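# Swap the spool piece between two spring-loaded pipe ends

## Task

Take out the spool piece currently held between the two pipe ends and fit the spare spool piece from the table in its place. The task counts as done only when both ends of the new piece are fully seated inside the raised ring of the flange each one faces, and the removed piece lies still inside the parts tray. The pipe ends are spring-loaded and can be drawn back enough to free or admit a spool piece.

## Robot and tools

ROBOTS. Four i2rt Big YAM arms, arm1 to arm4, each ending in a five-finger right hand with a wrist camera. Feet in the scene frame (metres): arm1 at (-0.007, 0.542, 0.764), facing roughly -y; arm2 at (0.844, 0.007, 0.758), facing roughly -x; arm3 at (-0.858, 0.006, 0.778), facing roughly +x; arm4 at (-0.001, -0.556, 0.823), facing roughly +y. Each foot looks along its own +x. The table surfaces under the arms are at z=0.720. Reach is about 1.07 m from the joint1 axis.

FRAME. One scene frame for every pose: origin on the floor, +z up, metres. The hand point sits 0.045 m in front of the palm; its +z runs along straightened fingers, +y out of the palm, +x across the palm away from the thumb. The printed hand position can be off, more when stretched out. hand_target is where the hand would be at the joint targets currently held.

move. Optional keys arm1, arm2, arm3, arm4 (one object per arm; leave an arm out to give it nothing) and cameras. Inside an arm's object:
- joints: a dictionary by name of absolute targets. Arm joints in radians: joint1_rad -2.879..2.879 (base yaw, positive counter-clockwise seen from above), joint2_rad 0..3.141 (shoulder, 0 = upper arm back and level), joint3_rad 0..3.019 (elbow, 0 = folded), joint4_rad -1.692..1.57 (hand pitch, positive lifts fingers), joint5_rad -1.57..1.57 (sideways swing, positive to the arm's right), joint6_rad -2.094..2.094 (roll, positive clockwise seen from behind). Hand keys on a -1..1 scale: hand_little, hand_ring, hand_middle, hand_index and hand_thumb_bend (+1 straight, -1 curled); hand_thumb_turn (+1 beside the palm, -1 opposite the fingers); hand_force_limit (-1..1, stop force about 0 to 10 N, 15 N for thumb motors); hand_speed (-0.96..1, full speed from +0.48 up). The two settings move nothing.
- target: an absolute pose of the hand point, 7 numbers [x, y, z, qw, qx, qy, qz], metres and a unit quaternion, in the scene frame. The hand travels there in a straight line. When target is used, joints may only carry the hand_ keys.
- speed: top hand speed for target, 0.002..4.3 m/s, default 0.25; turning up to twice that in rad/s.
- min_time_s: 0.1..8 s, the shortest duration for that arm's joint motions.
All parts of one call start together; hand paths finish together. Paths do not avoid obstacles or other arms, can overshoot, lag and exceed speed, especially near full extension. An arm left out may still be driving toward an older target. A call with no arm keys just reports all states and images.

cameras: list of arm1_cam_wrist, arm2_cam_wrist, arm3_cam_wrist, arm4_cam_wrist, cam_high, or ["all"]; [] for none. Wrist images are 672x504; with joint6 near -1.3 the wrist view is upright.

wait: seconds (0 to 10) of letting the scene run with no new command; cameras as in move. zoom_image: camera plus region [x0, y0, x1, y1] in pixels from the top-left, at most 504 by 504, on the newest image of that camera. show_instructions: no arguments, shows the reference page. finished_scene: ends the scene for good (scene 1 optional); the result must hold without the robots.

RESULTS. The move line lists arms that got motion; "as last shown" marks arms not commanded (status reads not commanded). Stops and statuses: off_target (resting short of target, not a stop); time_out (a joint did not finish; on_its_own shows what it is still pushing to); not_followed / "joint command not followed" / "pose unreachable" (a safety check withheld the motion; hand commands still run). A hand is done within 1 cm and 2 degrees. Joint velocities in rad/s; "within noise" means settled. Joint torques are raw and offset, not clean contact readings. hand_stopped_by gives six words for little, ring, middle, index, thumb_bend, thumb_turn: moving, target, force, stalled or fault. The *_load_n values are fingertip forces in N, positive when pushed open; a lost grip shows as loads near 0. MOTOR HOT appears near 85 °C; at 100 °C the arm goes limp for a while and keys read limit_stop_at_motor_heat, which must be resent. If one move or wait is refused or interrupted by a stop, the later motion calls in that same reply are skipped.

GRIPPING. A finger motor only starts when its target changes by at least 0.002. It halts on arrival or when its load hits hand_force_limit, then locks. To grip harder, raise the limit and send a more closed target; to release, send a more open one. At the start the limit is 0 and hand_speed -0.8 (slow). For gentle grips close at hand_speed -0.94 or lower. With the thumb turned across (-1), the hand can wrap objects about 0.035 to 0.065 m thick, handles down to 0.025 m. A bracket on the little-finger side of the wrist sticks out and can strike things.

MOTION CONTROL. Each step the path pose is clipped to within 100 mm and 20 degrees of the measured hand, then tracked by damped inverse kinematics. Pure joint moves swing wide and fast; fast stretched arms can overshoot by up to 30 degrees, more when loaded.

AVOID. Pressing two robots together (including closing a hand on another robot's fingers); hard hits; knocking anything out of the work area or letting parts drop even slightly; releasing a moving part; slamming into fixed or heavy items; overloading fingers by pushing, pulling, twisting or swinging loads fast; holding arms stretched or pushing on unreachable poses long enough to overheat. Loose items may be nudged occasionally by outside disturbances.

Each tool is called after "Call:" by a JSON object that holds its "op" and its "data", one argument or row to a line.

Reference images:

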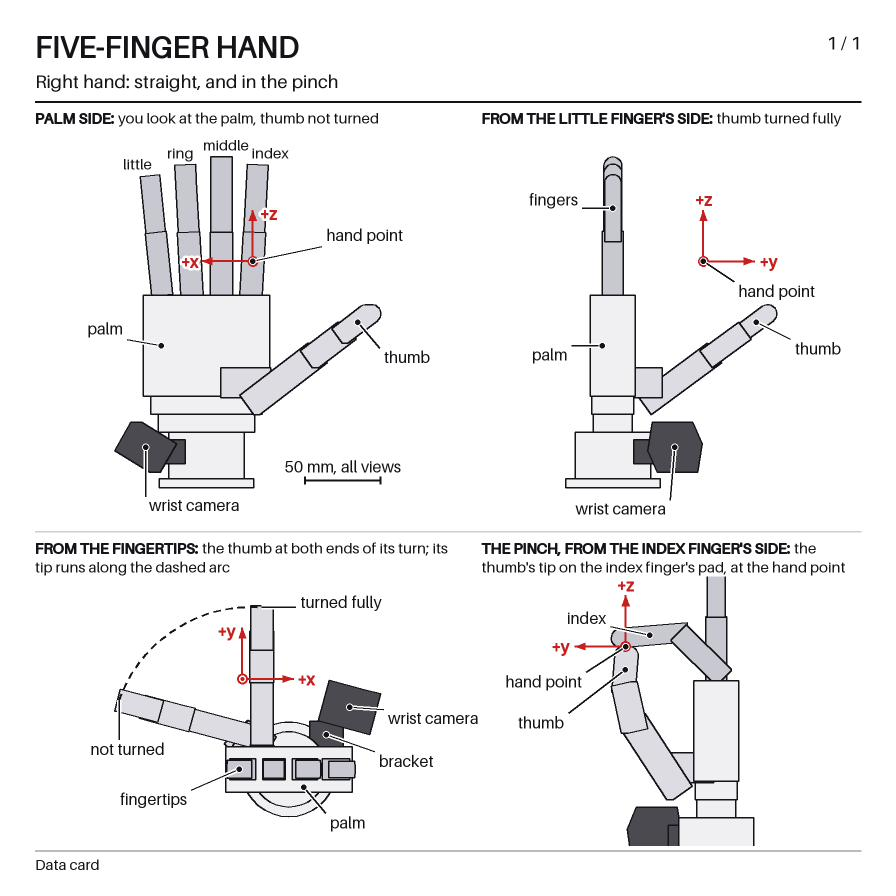

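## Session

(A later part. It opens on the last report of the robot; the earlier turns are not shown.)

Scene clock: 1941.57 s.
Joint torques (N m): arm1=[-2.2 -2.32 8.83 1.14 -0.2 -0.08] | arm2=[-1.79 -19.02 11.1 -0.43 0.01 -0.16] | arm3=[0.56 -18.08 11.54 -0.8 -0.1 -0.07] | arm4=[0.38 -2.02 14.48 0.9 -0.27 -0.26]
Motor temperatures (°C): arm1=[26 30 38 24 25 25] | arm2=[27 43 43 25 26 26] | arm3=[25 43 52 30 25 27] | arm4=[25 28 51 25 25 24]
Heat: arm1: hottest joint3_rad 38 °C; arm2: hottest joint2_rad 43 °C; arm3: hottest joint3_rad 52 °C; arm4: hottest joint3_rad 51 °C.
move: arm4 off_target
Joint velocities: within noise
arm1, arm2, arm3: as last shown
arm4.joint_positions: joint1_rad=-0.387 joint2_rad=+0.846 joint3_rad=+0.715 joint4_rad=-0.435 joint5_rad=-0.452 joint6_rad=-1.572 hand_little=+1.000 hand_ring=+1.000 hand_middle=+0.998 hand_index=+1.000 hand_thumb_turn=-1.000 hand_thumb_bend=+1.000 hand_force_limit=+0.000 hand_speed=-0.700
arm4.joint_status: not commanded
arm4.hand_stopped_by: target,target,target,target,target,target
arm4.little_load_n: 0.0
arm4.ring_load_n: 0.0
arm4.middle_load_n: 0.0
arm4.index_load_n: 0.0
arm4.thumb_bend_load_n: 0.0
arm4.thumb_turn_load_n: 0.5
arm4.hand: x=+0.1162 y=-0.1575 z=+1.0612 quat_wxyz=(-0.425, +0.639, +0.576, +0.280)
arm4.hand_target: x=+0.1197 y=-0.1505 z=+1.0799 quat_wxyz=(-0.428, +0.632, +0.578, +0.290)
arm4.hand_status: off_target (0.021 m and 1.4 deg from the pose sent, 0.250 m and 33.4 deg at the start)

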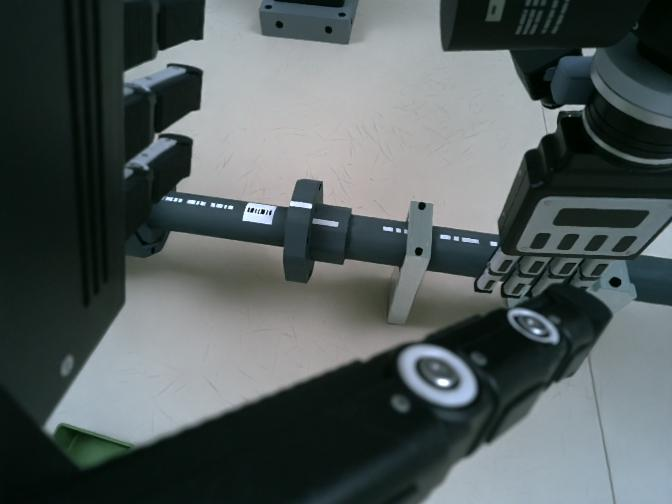

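Call:
{"op": "move", "data": {
  "arm4": {"target":[0.065,-0.16,1.09,-0.428,0.632,0.578,0.290],"speed":0.2},
  "cameras": ["arm4_cam_wrist"]
}}

Call:
{"op": "zoom_image", "data": {
  "camera": "arm4_cam_wrist",
  "region": [130, 140, 270, 280]
}}

Scene clock: 1948.77 s.
Joint torques (N m): arm1=[-2.55 -2.84 8.8 0.94 -0.17 -0.07] | arm2=[-1.79 -19.02 11.08 -0.42 0.01 -0.16] | arm3=[0.62 -18.02 11.54 -0.79 -0.1 -0.07] | arm4=[0.67 -2.08 13.23 0.95 -0.03 -0.05]
Motor temperatures (°C): arm1=[26 30 38 24 25 25] | arm2=[27 43 43 25 26 26] | arm3=[25 43 53 30 25 27] | arm4=[25 28 52 25 25 24]
Heat: arm1: hottest joint3_rad 38 °C; arm2: hottest joint2_rad 43 °C; arm3: hottest joint3_rad 53 °C; arm4: hottest joint3_rad 52 °C.
move: arm4 off_target
Joint velocities: within noise
arm1, arm2, arm3: as last shown
arm4.joint_positions: joint1_rad=-0.195 joint2_rad=+0.773 joint3_rad=+0.715 joint4_rad=-0.465 joint5_rad=-0.286 joint6_rad=-1.487 hand_little=+1.000 hand_ring=+1.000 hand_middle=+0.998 hand_index=+1.000 hand_thumb_turn=-1.000 hand_thumb_bend=+1.000 hand_force_limit=+0.000 hand_speed=-0.700
arm4.joint_status: not commanded
arm4.hand_stopped_by: target,target,target,target,target,target
arm4.little_load_n: 0.0
arm4.ring_load_n: 0.0
arm4.middle_load_n: 0.0
arm4.index_load_n: 0.0
arm4.thumb_bend_load_n: 0.0
arm4.thumb_turn_load_n: 0.0
arm4.hand: x=+0.0652 y=-0.1619 z=+1.0774 quat_wxyz=(-0.423, +0.632, +0.582, +0.287)
arm4.hand_target: x=+0.0649 y=-0.1601 z=+1.0900 quat_wxyz=(-0.428, +0.632, +0.578, +0.290)
arm4.hand_status: off_target (0.013 m and 0.8 deg from the pose sent, 0.059 m and 1.4 deg at the start)

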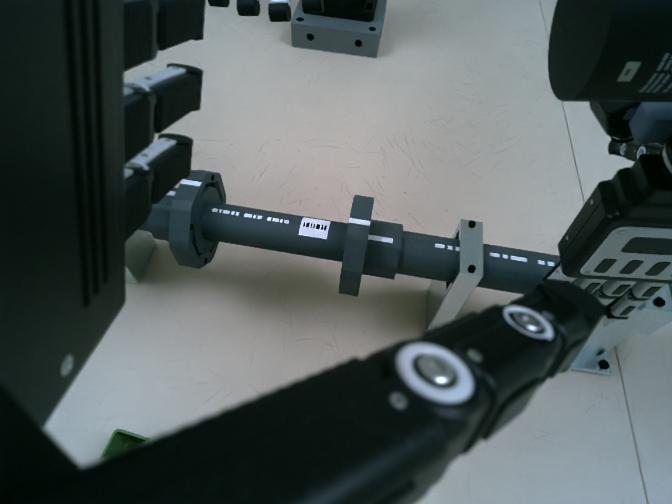

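Scaled by 3.600 from the camera's image (finer frame: 960x720).

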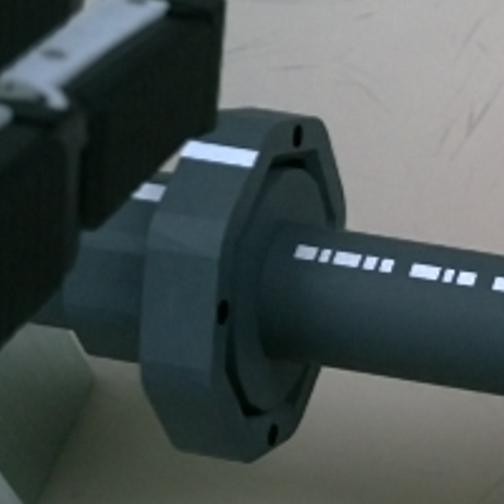

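The left end is recessed inside its ring as well, so both ends are seated.

Call:
{"op": "finished_scene", "data": {

}}

The scene is finished: the task was done.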